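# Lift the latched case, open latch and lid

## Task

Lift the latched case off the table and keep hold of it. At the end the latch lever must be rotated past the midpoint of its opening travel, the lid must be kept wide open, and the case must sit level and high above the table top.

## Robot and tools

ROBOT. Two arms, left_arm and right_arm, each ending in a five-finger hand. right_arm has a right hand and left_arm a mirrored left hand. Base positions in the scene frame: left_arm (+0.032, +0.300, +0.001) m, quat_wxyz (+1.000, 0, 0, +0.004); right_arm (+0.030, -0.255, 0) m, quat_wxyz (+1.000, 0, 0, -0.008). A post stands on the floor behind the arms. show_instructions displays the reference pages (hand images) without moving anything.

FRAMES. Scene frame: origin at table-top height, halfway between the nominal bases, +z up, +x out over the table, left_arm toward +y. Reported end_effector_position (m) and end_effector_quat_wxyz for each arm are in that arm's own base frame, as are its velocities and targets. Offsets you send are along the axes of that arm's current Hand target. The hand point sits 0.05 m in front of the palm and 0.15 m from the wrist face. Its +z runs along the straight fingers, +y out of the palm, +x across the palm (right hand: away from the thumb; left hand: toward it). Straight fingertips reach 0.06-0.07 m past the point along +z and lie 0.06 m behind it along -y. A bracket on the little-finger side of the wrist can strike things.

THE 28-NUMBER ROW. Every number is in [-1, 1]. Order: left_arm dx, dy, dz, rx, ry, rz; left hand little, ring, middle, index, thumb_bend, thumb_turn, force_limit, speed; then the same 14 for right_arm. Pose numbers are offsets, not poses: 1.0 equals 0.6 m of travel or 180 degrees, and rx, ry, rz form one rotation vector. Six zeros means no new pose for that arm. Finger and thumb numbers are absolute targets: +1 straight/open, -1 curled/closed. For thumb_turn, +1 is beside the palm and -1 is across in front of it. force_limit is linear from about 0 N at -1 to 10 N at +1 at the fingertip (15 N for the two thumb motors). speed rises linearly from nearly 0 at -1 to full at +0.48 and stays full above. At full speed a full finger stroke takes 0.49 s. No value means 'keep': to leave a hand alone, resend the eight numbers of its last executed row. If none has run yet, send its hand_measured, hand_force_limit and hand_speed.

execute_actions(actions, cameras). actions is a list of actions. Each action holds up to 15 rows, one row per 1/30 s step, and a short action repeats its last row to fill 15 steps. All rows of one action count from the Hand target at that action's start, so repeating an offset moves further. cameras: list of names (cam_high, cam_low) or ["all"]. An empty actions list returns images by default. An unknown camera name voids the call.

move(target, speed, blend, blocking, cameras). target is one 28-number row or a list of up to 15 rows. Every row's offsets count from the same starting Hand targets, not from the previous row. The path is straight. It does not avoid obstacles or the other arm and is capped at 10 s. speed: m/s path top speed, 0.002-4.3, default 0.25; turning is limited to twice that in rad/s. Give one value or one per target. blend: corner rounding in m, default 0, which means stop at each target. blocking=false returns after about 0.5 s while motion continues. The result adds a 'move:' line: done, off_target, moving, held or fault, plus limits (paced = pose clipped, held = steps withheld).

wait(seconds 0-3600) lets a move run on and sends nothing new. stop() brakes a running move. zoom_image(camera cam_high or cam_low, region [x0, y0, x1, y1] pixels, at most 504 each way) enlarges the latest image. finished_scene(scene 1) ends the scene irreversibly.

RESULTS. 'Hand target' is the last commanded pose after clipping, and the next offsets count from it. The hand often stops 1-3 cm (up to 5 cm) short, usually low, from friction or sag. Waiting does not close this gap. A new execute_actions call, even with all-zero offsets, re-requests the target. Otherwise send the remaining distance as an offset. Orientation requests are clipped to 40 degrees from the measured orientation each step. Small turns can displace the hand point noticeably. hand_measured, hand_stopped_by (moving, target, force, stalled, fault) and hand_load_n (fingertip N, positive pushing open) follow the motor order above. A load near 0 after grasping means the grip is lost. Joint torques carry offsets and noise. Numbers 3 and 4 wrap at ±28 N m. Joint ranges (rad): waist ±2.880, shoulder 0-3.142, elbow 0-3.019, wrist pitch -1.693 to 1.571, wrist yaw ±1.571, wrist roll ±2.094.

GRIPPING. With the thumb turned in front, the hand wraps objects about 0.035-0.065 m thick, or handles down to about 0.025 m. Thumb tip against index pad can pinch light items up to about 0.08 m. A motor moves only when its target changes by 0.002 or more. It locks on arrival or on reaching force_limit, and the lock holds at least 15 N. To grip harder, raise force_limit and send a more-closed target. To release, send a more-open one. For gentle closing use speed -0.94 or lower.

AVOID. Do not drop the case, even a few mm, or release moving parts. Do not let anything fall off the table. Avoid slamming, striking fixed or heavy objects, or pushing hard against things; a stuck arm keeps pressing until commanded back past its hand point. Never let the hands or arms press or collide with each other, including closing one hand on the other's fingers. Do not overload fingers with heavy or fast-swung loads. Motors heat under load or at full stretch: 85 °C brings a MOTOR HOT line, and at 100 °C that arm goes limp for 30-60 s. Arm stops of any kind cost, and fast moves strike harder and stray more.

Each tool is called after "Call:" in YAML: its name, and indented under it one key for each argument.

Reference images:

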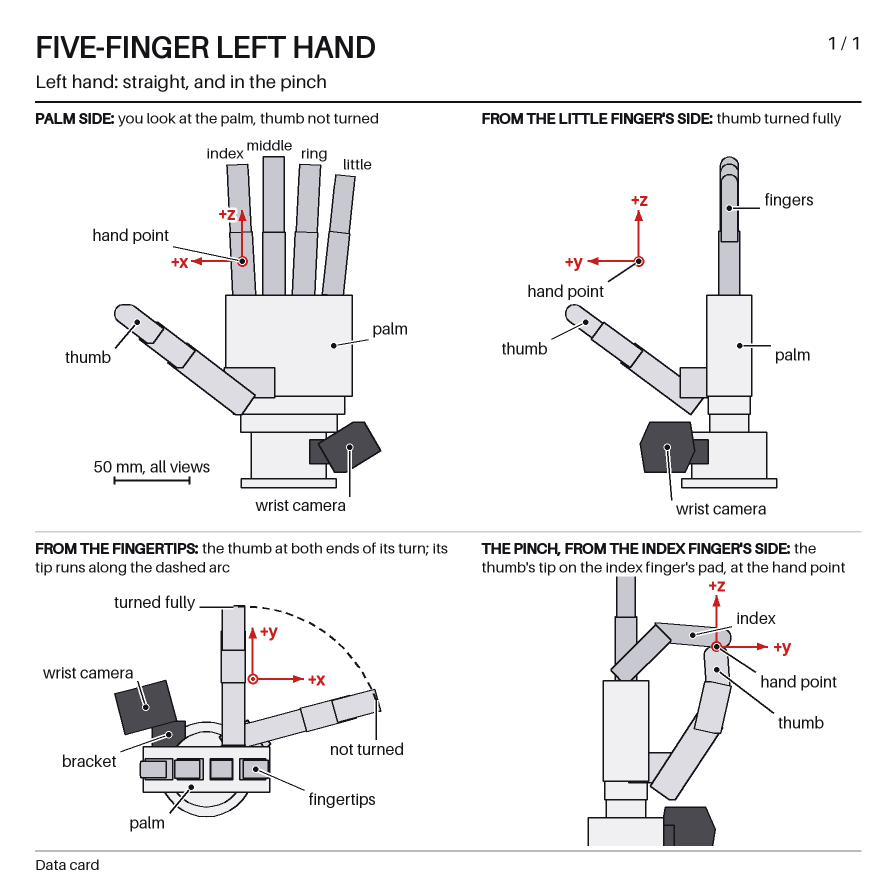

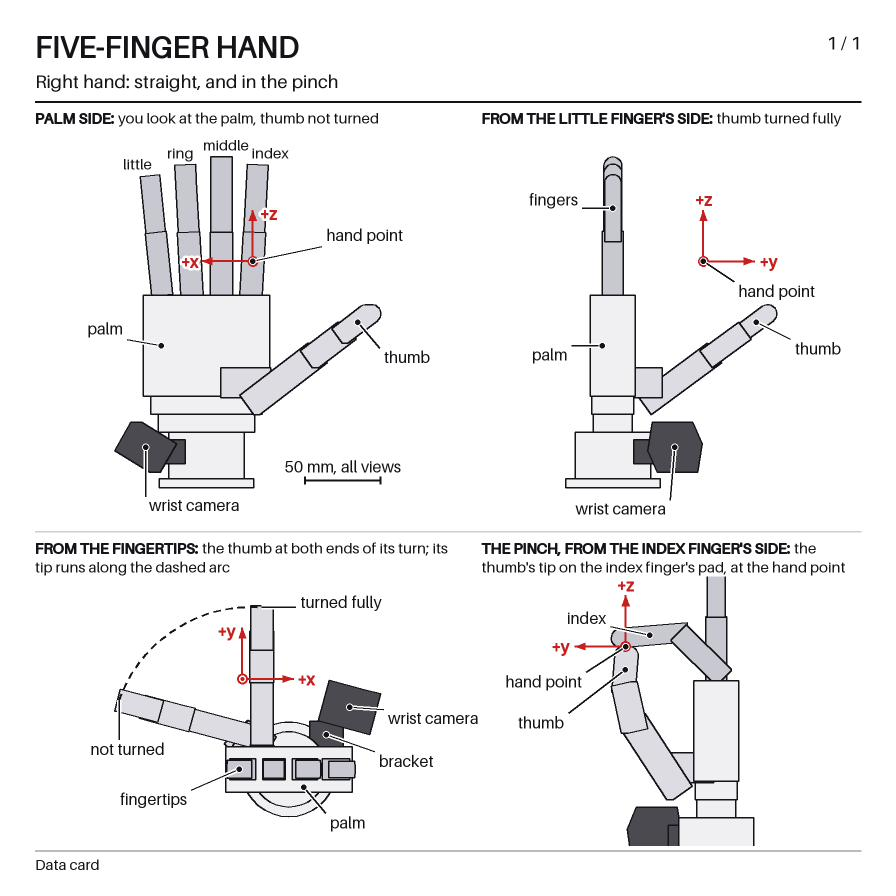

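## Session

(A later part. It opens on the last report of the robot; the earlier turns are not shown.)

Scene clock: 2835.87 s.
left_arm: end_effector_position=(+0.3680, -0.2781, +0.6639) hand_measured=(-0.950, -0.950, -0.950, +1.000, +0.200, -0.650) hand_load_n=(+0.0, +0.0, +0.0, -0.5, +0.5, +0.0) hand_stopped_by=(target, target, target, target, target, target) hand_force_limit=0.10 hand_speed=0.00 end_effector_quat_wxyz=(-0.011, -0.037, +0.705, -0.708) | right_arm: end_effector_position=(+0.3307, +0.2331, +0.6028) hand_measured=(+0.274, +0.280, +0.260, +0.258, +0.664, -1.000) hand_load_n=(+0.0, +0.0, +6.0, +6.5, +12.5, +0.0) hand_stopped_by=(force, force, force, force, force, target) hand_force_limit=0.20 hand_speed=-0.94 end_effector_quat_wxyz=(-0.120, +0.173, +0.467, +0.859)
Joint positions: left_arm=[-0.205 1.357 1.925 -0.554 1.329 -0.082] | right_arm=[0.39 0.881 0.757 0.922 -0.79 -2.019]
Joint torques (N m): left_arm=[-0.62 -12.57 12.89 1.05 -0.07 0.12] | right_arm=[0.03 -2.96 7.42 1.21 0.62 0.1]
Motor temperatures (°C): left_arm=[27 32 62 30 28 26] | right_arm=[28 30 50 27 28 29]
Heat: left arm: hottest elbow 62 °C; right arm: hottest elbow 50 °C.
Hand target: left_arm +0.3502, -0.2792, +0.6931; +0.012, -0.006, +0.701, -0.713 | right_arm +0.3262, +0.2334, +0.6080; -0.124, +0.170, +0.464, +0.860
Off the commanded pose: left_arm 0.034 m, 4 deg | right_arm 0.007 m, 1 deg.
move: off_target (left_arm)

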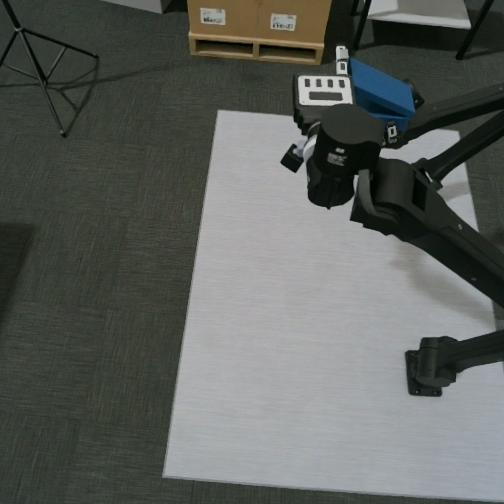

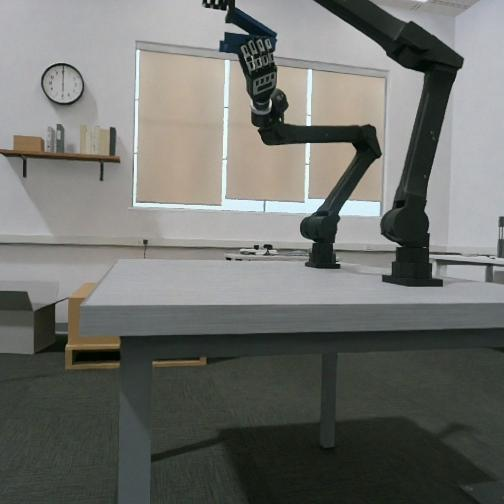

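Call:
move:
  target:
    - [0.01,-0.006,0,0,0,0,-0.95,-0.95,-0.95,1,0.2,-0.65,0.1,0,0,0,0,0,0,0,0.25,0.24,0.15,0.13,0.46,-1,0.2,-0.94]
    - [0.043,-0.025,0,0,0,0,-0.95,-0.95,-0.95,1,0.2,-0.65,0.1,0,0,0,0,0,0,0,0.25,0.24,0.15,0.13,0.46,-1,0.2,-0.94]
  speed: 0.03
  blend: 0.003
  cameras: ["all"]

Call:
zoom_image:
  camera: "cam_high"
  region: [330, 30, 430, 130]

Call:
zoom_image:
  camera: "cam_low"
  region: [200, 0, 290, 90]

Scene clock: 2839.17 s.
left_arm: end_effector_position=(+0.3490, -0.2777, +0.6793) hand_measured=(-0.950, -0.950, -0.950, +1.000, +0.200, -0.650) hand_load_n=(+0.0, +0.0, +0.0, +0.0, +0.0, +0.0) hand_stopped_by=(target, target, target, target, target, target) hand_force_limit=0.10 hand_speed=0.00 end_effector_quat_wxyz=(-0.007, -0.042, +0.705, -0.708) | right_arm: end_effector_position=(+0.3283, +0.2331, +0.6042) hand_measured=(+0.274, +0.280, +0.260, +0.258, +0.664, -1.000) hand_load_n=(+0.5, +0.0, +6.0, +6.0, +12.5, +0.0) hand_stopped_by=(force, force, force, force, force, target) hand_force_limit=0.20 hand_speed=-0.94 end_effector_quat_wxyz=(-0.120, +0.170, +0.467, +0.859)
Joint positions: left_arm=[-0.214 1.33 1.949 -0.608 1.307 -0.08] | right_arm=[0.392 0.877 0.757 0.922 -0.791 -2.019]
Joint torques (N m): left_arm=[-1.14 -12.45 12.34 0.92 0.25 0.16] | right_arm=[-0.09 -2.67 7.41 1.2 0.67 0.1]
Motor temperatures (°C): left_arm=[27 32 62 30 28 26] | right_arm=[28 30 50 27 28 29]
Heat: left arm: hottest elbow 62 °C; right arm: hottest elbow 50 °C.
Hand target: left_arm +0.3244, -0.2796, +0.7079; +0.012, -0.006, +0.701, -0.713 | right_arm +0.3261, +0.2335, +0.6080; -0.124, +0.170, +0.464, +0.860
Off the commanded pose: left_arm 0.038 m, 5 deg | right_arm 0.004 m, 1 deg.
move: off_target (left_arm)

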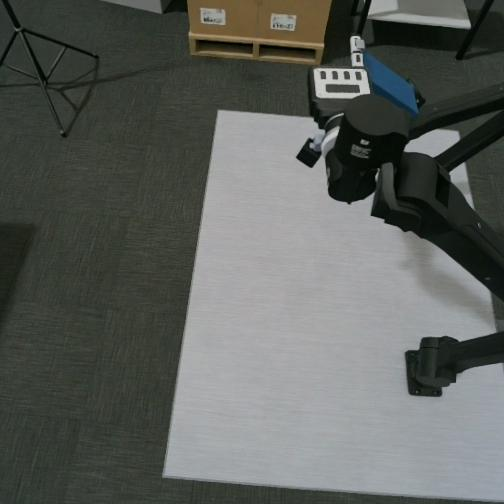

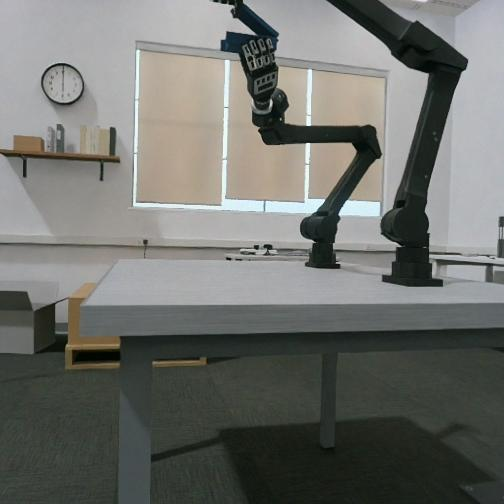

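Scaled by 5.040.

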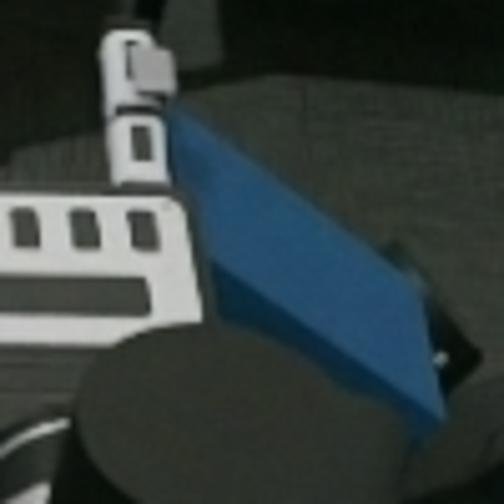

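Scaled by 5.600.

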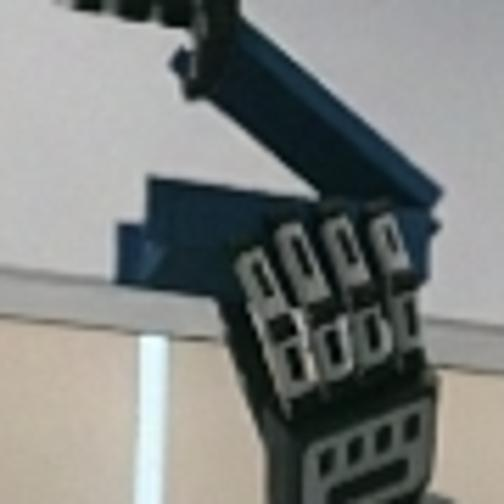

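Call:
move:
  target: [0.05,-0.012,0,0,0,0,-0.95,-0.95,-0.95,1,0.2,-0.65,0.1,0,0,0,0,0,0,0,0.25,0.24,0.15,0.13,0.46,-1,0.2,-0.94]
  speed: 0.03
  cameras: ["cam_high","cam_low"]

Scene clock: 2845.77 s.
left_arm: end_effector_position=(+0.3157, -0.2790, +0.6954) hand_measured=(-0.950, -0.950, -0.950, +1.000, +0.200, -0.650) hand_load_n=(+0.0, +0.0, +0.0, +0.0, +0.0, +0.0) hand_stopped_by=(target, target, target, target, target, target) hand_force_limit=0.10 hand_speed=0.00 end_effector_quat_wxyz=(+0.000, -0.036, +0.704, -0.710) | right_arm: end_effector_position=(+0.3269, +0.2346, +0.6040) hand_measured=(+0.274, +0.280, +0.260, +0.258, +0.666, -1.000) hand_load_n=(+1.0, +0.0, +3.5, +6.0, +14.0, +4.0) hand_stopped_by=(force, force, force, force, force, target) hand_force_limit=0.20 hand_speed=-0.94 end_effector_quat_wxyz=(-0.122, +0.168, +0.469, +0.858)
Joint positions: left_arm=[-0.238 1.276 1.949 -0.648 1.281 -0.076] | right_arm=[0.394 0.877 0.757 0.922 -0.797 -2.019]
Joint torques (N m): left_arm=[-1.14 -10.99 10.91 0.88 0.31 0.19] | right_arm=[-0.26 -2.61 7.42 1.2 0.87 0.1]
Motor temperatures (°C): left_arm=[27 32 63 30 28 26] | right_arm=[28 30 50 27 28 29]
Heat: left arm: hottest elbow 63 °C; right arm: hottest elbow 50 °C.
Hand target: left_arm +0.2943, -0.2802, +0.7148; +0.012, -0.006, +0.701, -0.713 | right_arm +0.3261, +0.2336, +0.6079; -0.124, +0.170, +0.464, +0.860
Off the commanded pose: left_arm 0.029 m, 4 deg | right_arm 0.004 m, 1 deg.
move: off_target (left_arm)

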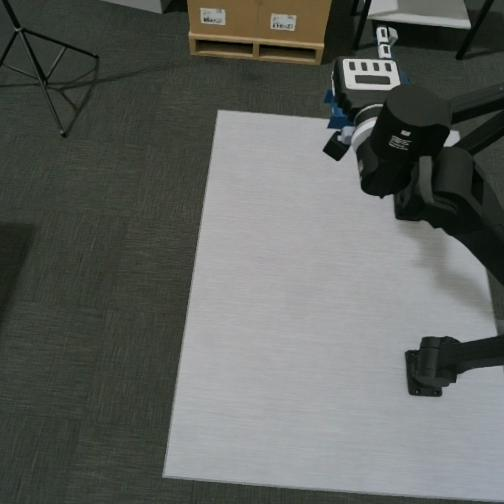

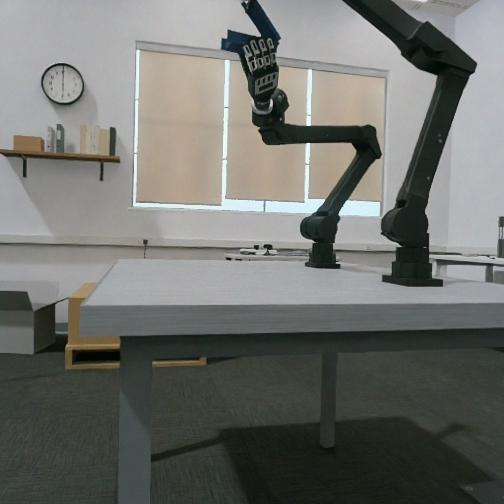

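Call:
zoom_image:
  camera: "cam_low"
  region: [200, 0, 290, 90]

Call:
zoom_image:
  camera: "cam_high"
  region: [310, 10, 430, 130]

Scaled by 5.600.

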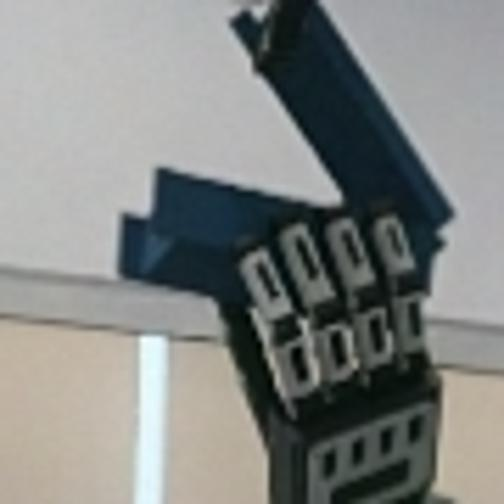

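Scaled by 4.200.

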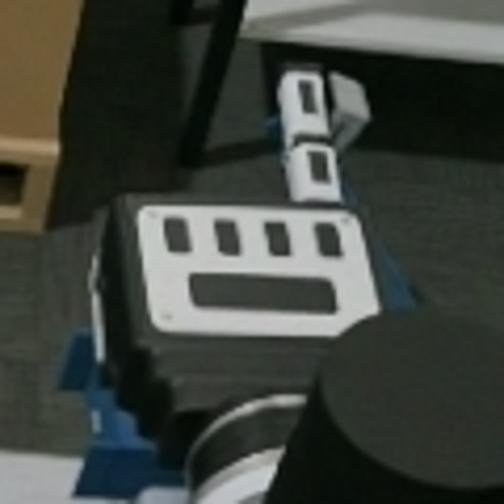

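Call:
zoom_image:
  camera: "cam_low"
  region: [216, 0, 284, 68]

Scaled by 7.412.

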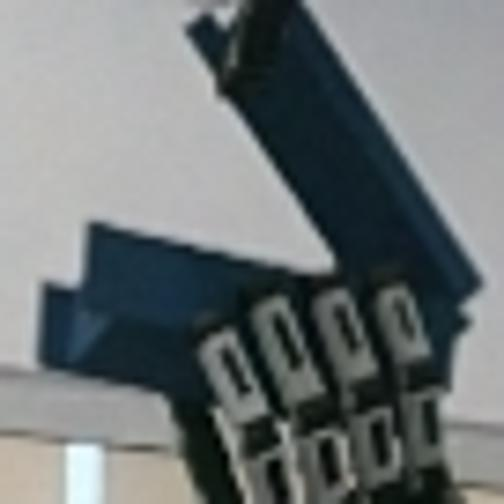

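Call:
move:
  target: [0.055,-0.006,0,0,0,0,-0.95,-0.95,-0.95,1,0.2,-0.65,0.1,0,0,0,0,0,0,0,0.25,0.24,0.15,0.13,0.46,-1,0.2,-0.94]
  speed: 0.03
  cameras: ["cam_high","cam_low"]

Call:
zoom_image:
  camera: "cam_low"
  region: [216, 0, 284, 68]

Call:
zoom_image:
  camera: "cam_high"
  region: [320, 10, 430, 120]

Scene clock: 2852.73 s.
left_arm: end_effector_position=(+0.2734, -0.2810, +0.7126) hand_measured=(-0.950, -0.950, -0.950, +1.000, +0.200, -0.650) hand_load_n=(+0.0, +0.0, +0.0, +0.0, +0.0, +0.0) hand_stopped_by=(target, target, target, target, target, target) hand_force_limit=0.10 hand_speed=0.00 end_effector_quat_wxyz=(+0.007, -0.022, +0.701, -0.712) | right_arm: end_effector_position=(+0.3264, +0.2352, +0.6039) hand_measured=(+0.274, +0.280, +0.260, +0.258, +0.666, -1.000) hand_load_n=(+1.5, +0.0, +3.0, +6.0, +14.5, +4.5) hand_stopped_by=(force, force, force, force, force, target) hand_force_limit=0.20 hand_speed=-0.94 end_effector_quat_wxyz=(-0.123, +0.167, +0.470, +0.858)
Joint positions: left_arm=[-0.276 1.212 1.949 -0.689 1.253 -0.067] | right_arm=[0.395 0.877 0.757 0.922 -0.799 -2.019]
Joint torques (N m): left_arm=[-0.62 -9 8.29 0.85 0.14 0.2] | right_arm=[-0.32 -2.61 7.42 1.21 0.95 0.1]
Motor temperatures (°C): left_arm=[27 32 63 30 28 26] | right_arm=[28 30 50 27 28 29]
Heat: left arm: hottest elbow 63 °C; right arm: hottest elbow 50 °C.
Hand target: left_arm +0.2613, -0.2810, +0.7182; +0.012, -0.006, +0.701, -0.713 | right_arm +0.3261, +0.2336, +0.6079; -0.125, +0.170, +0.464, +0.860
Off the commanded pose: left_arm 0.013 m, 2 deg | right_arm 0.004 m, 1 deg.
move: off_target (left_arm)

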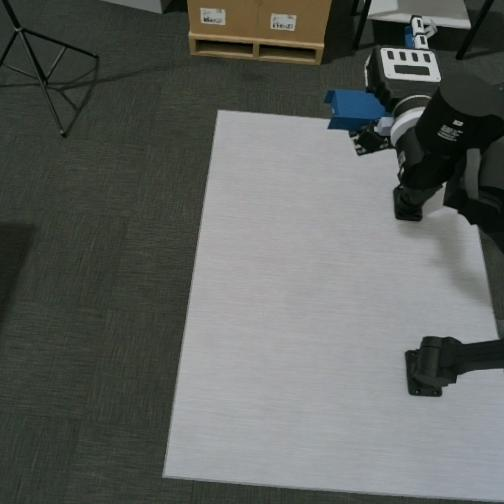

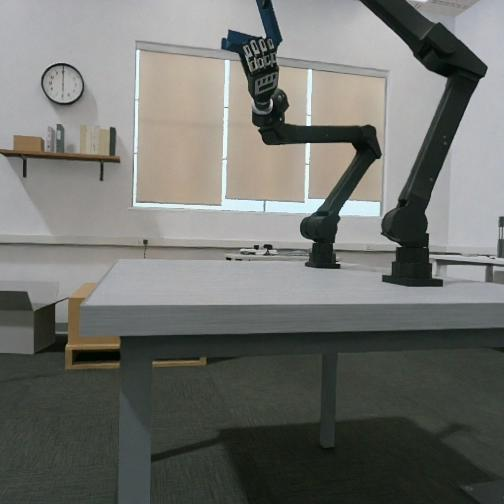

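Scaled by 7.412.

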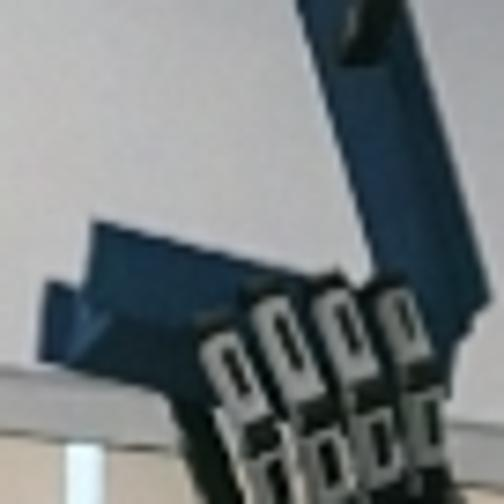

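Scaled by 4.582.

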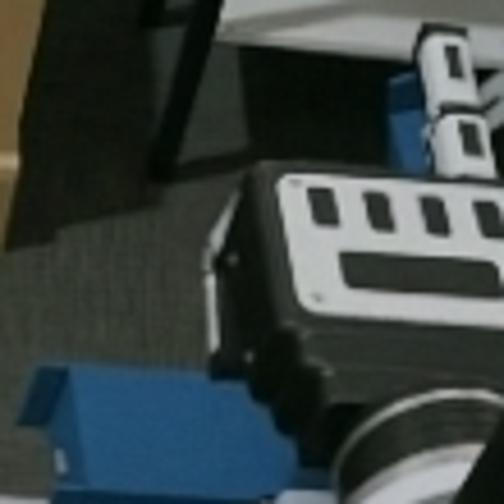

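Call:
move:
  target: [0.045,0,0,0,0,0,-0.95,-0.95,-0.95,1,0.2,-0.65,0.1,0,0,0,0,0,0,0,0.25,0.24,0.15,0.13,0.46,-1,0.2,-0.94]
  speed: 0.03
  cameras: ["cam_high","cam_low"]

Call:
zoom_image:
  camera: "cam_low"
  region: [216, 0, 284, 68]

Call:
zoom_image:
  camera: "cam_high"
  region: [320, 10, 440, 130]

Scene clock: 2855.90 s.
left_arm: end_effector_position=(+0.2418, -0.2812, +0.7195) hand_measured=(-0.950, -0.950, -0.950, +1.000, +0.200, -0.650) hand_load_n=(+0.0, +0.0, +0.0, +0.0, +0.0, +0.0) hand_stopped_by=(target, target, target, target, target, target) hand_force_limit=0.10 hand_speed=0.00 end_effector_quat_wxyz=(+0.012, -0.014, +0.700, -0.714) | right_arm: end_effector_position=(+0.3267, +0.2349, +0.6040) hand_measured=(+0.274, +0.280, +0.260, +0.258, +0.666, -1.000) hand_load_n=(+1.5, +0.0, +3.0, +6.0, +14.5, +5.0) hand_stopped_by=(force, force, force, force, force, target) hand_force_limit=0.20 hand_speed=-0.94 end_effector_quat_wxyz=(-0.122, +0.168, +0.469, +0.858)
Joint positions: left_arm=[-0.308 1.157 1.931 -0.716 1.225 -0.058] | right_arm=[0.395 0.877 0.757 0.922 -0.797 -2.019]
Joint torques (N m): left_arm=[-0.56 -7.88 6.76 0.99 0 0.18] | right_arm=[-0.26 -2.78 7.39 1.2 0.88 0.1]
Motor temperatures (°C): left_arm=[27 32 62 30 28 26] | right_arm=[28 30 50 27 28 29]
Heat: left arm: hottest elbow 62 °C; right arm: hottest elbow 50 °C.
Hand target: left_arm +0.2344, -0.2818, +0.7179; +0.012, -0.006, +0.701, -0.713 | right_arm +0.3262, +0.2335, +0.6079; -0.125, +0.170, +0.464, +0.860
Off the commanded pose: left_arm 0.008 m, 1 deg | right_arm 0.004 m, 1 deg.
move: done

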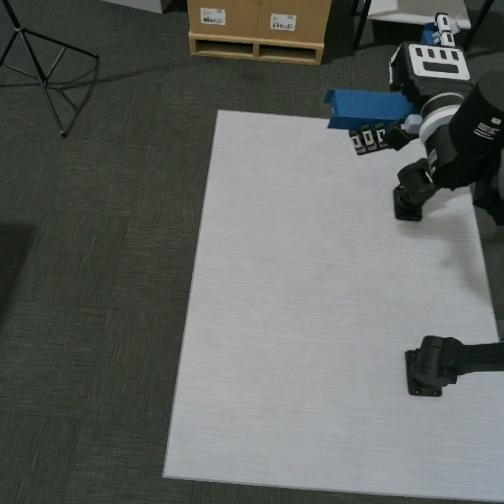

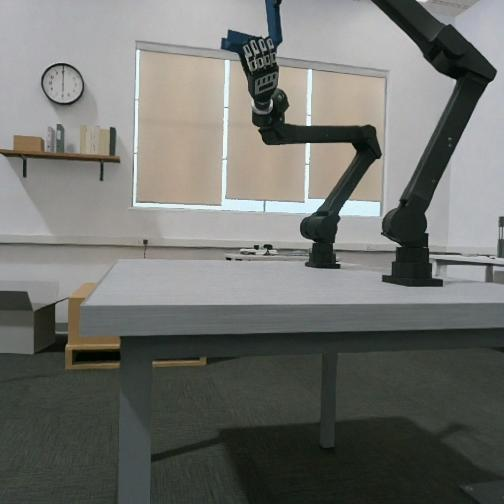

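Scaled by 7.412.

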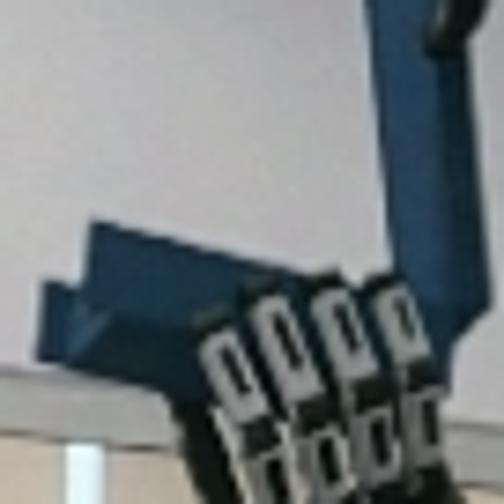

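Scaled by 4.200.

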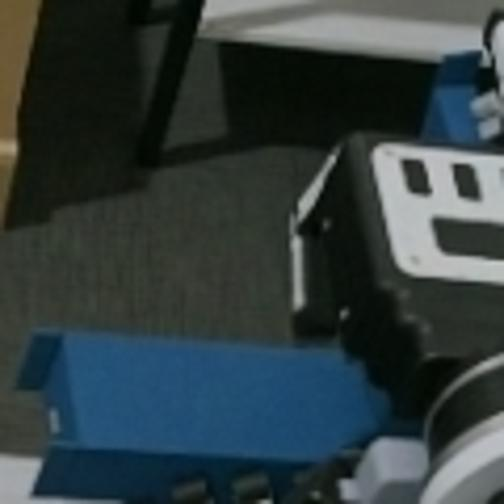

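Call:
move:
  target: [0.033,0.002,0,0,0,0,-0.95,-0.95,-0.95,1,0.2,-0.65,0.1,0,0,0,0,0,0,0,0.25,0.24,0.15,0.13,0.46,-1,0.2,-0.94]
  speed: 0.03
  cameras: ["cam_high","cam_low"]

Call:
zoom_image:
  camera: "cam_low"
  region: [216, 0, 300, 84]

Call:
zoom_image:
  camera: "cam_high"
  region: [320, 0, 480, 160]

Scene clock: 2865.50 s.
left_arm: end_effector_position=(+0.2211, -0.2818, +0.7188) hand_measured=(-0.950, -0.950, -0.950, +1.000, +0.200, -0.650) hand_load_n=(+0.0, +0.0, +0.0, +0.0, +0.0, +0.0) hand_stopped_by=(target, target, target, target, target, target) hand_force_limit=0.10 hand_speed=0.00 end_effector_quat_wxyz=(+0.012, -0.014, +0.700, -0.714) | right_arm: end_effector_position=(+0.3269, +0.2348, +0.6034) hand_measured=(+0.274, +0.280, +0.260, +0.258, +0.666, -1.000) hand_load_n=(+1.0, +0.0, +3.0, +6.0, +14.5, +5.0) hand_stopped_by=(force, force, force, force, force, target) hand_force_limit=0.20 hand_speed=-0.94 end_effector_quat_wxyz=(-0.122, +0.169, +0.469, +0.858)
Joint positions: left_arm=[-0.334 1.114 1.901 -0.731 1.2 -0.054] | right_arm=[0.395 0.877 0.756 0.922 -0.796 -2.019]
Joint torques (N m): left_arm=[-0.62 -7.12 6.67 1.02 -0.04 0.17] | right_arm=[-0.26 -2.55 7.5 1.2 0.85 0.1]
Motor temperatures (°C): left_arm=[27 32 60 30 28 26] | right_arm=[28 30 50 27 29 29]
Heat: left arm: hottest elbow 60 °C; right arm: hottest elbow 50 °C.
Hand target: left_arm +0.2145, -0.2823, +0.7166; +0.012, -0.006, +0.701, -0.713 | right_arm +0.3261, +0.2336, +0.6080; -0.125, +0.170, +0.464, +0.860
Off the commanded pose: left_arm 0.007 m, 1 deg | right_arm 0.005 m, 1 deg.
move: done

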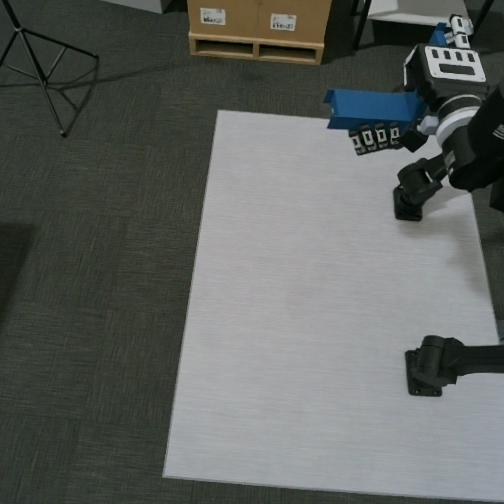

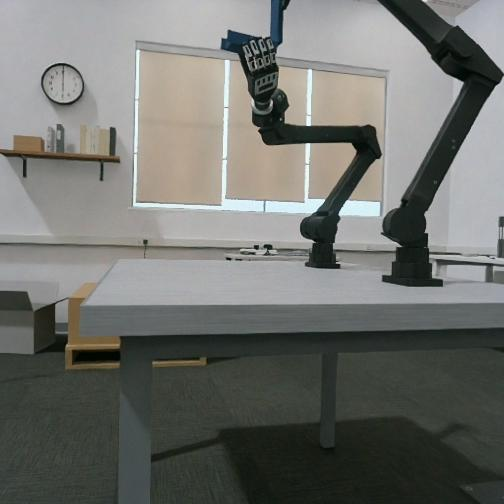

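Scaled by 6.000.

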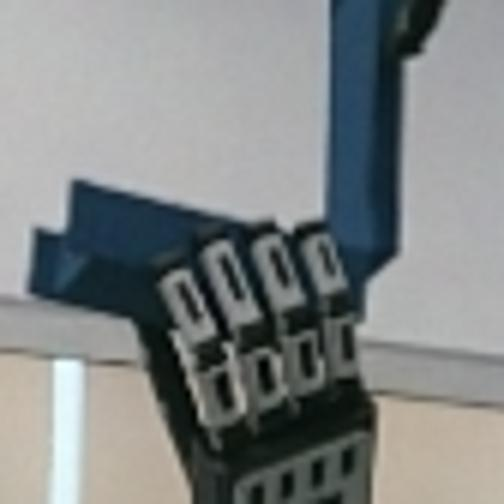

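Scaled by 3.150.

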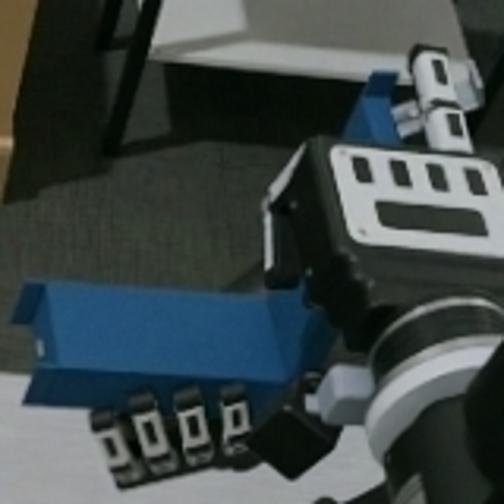

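Call:
zoom_image:
  camera: "cam_high"
  region: [425, 5, 485, 65]

Call:
zoom_image:
  camera: "cam_low"
  region: [260, 0, 300, 40]

Scaled by 8.400.

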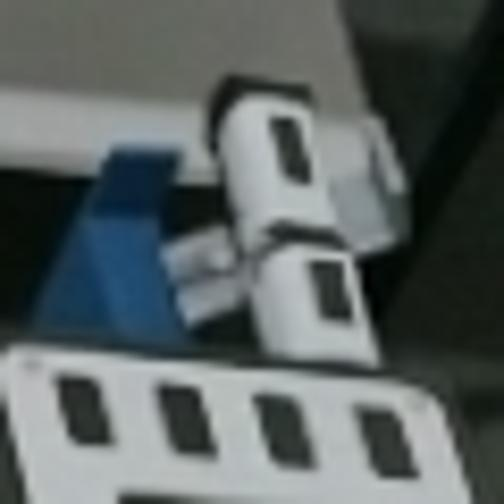

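Scaled by 12.600.

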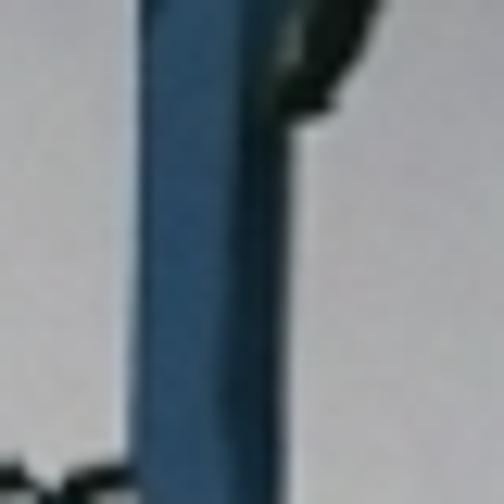

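Call:
finished_scene:

The scene is finished: the task was done.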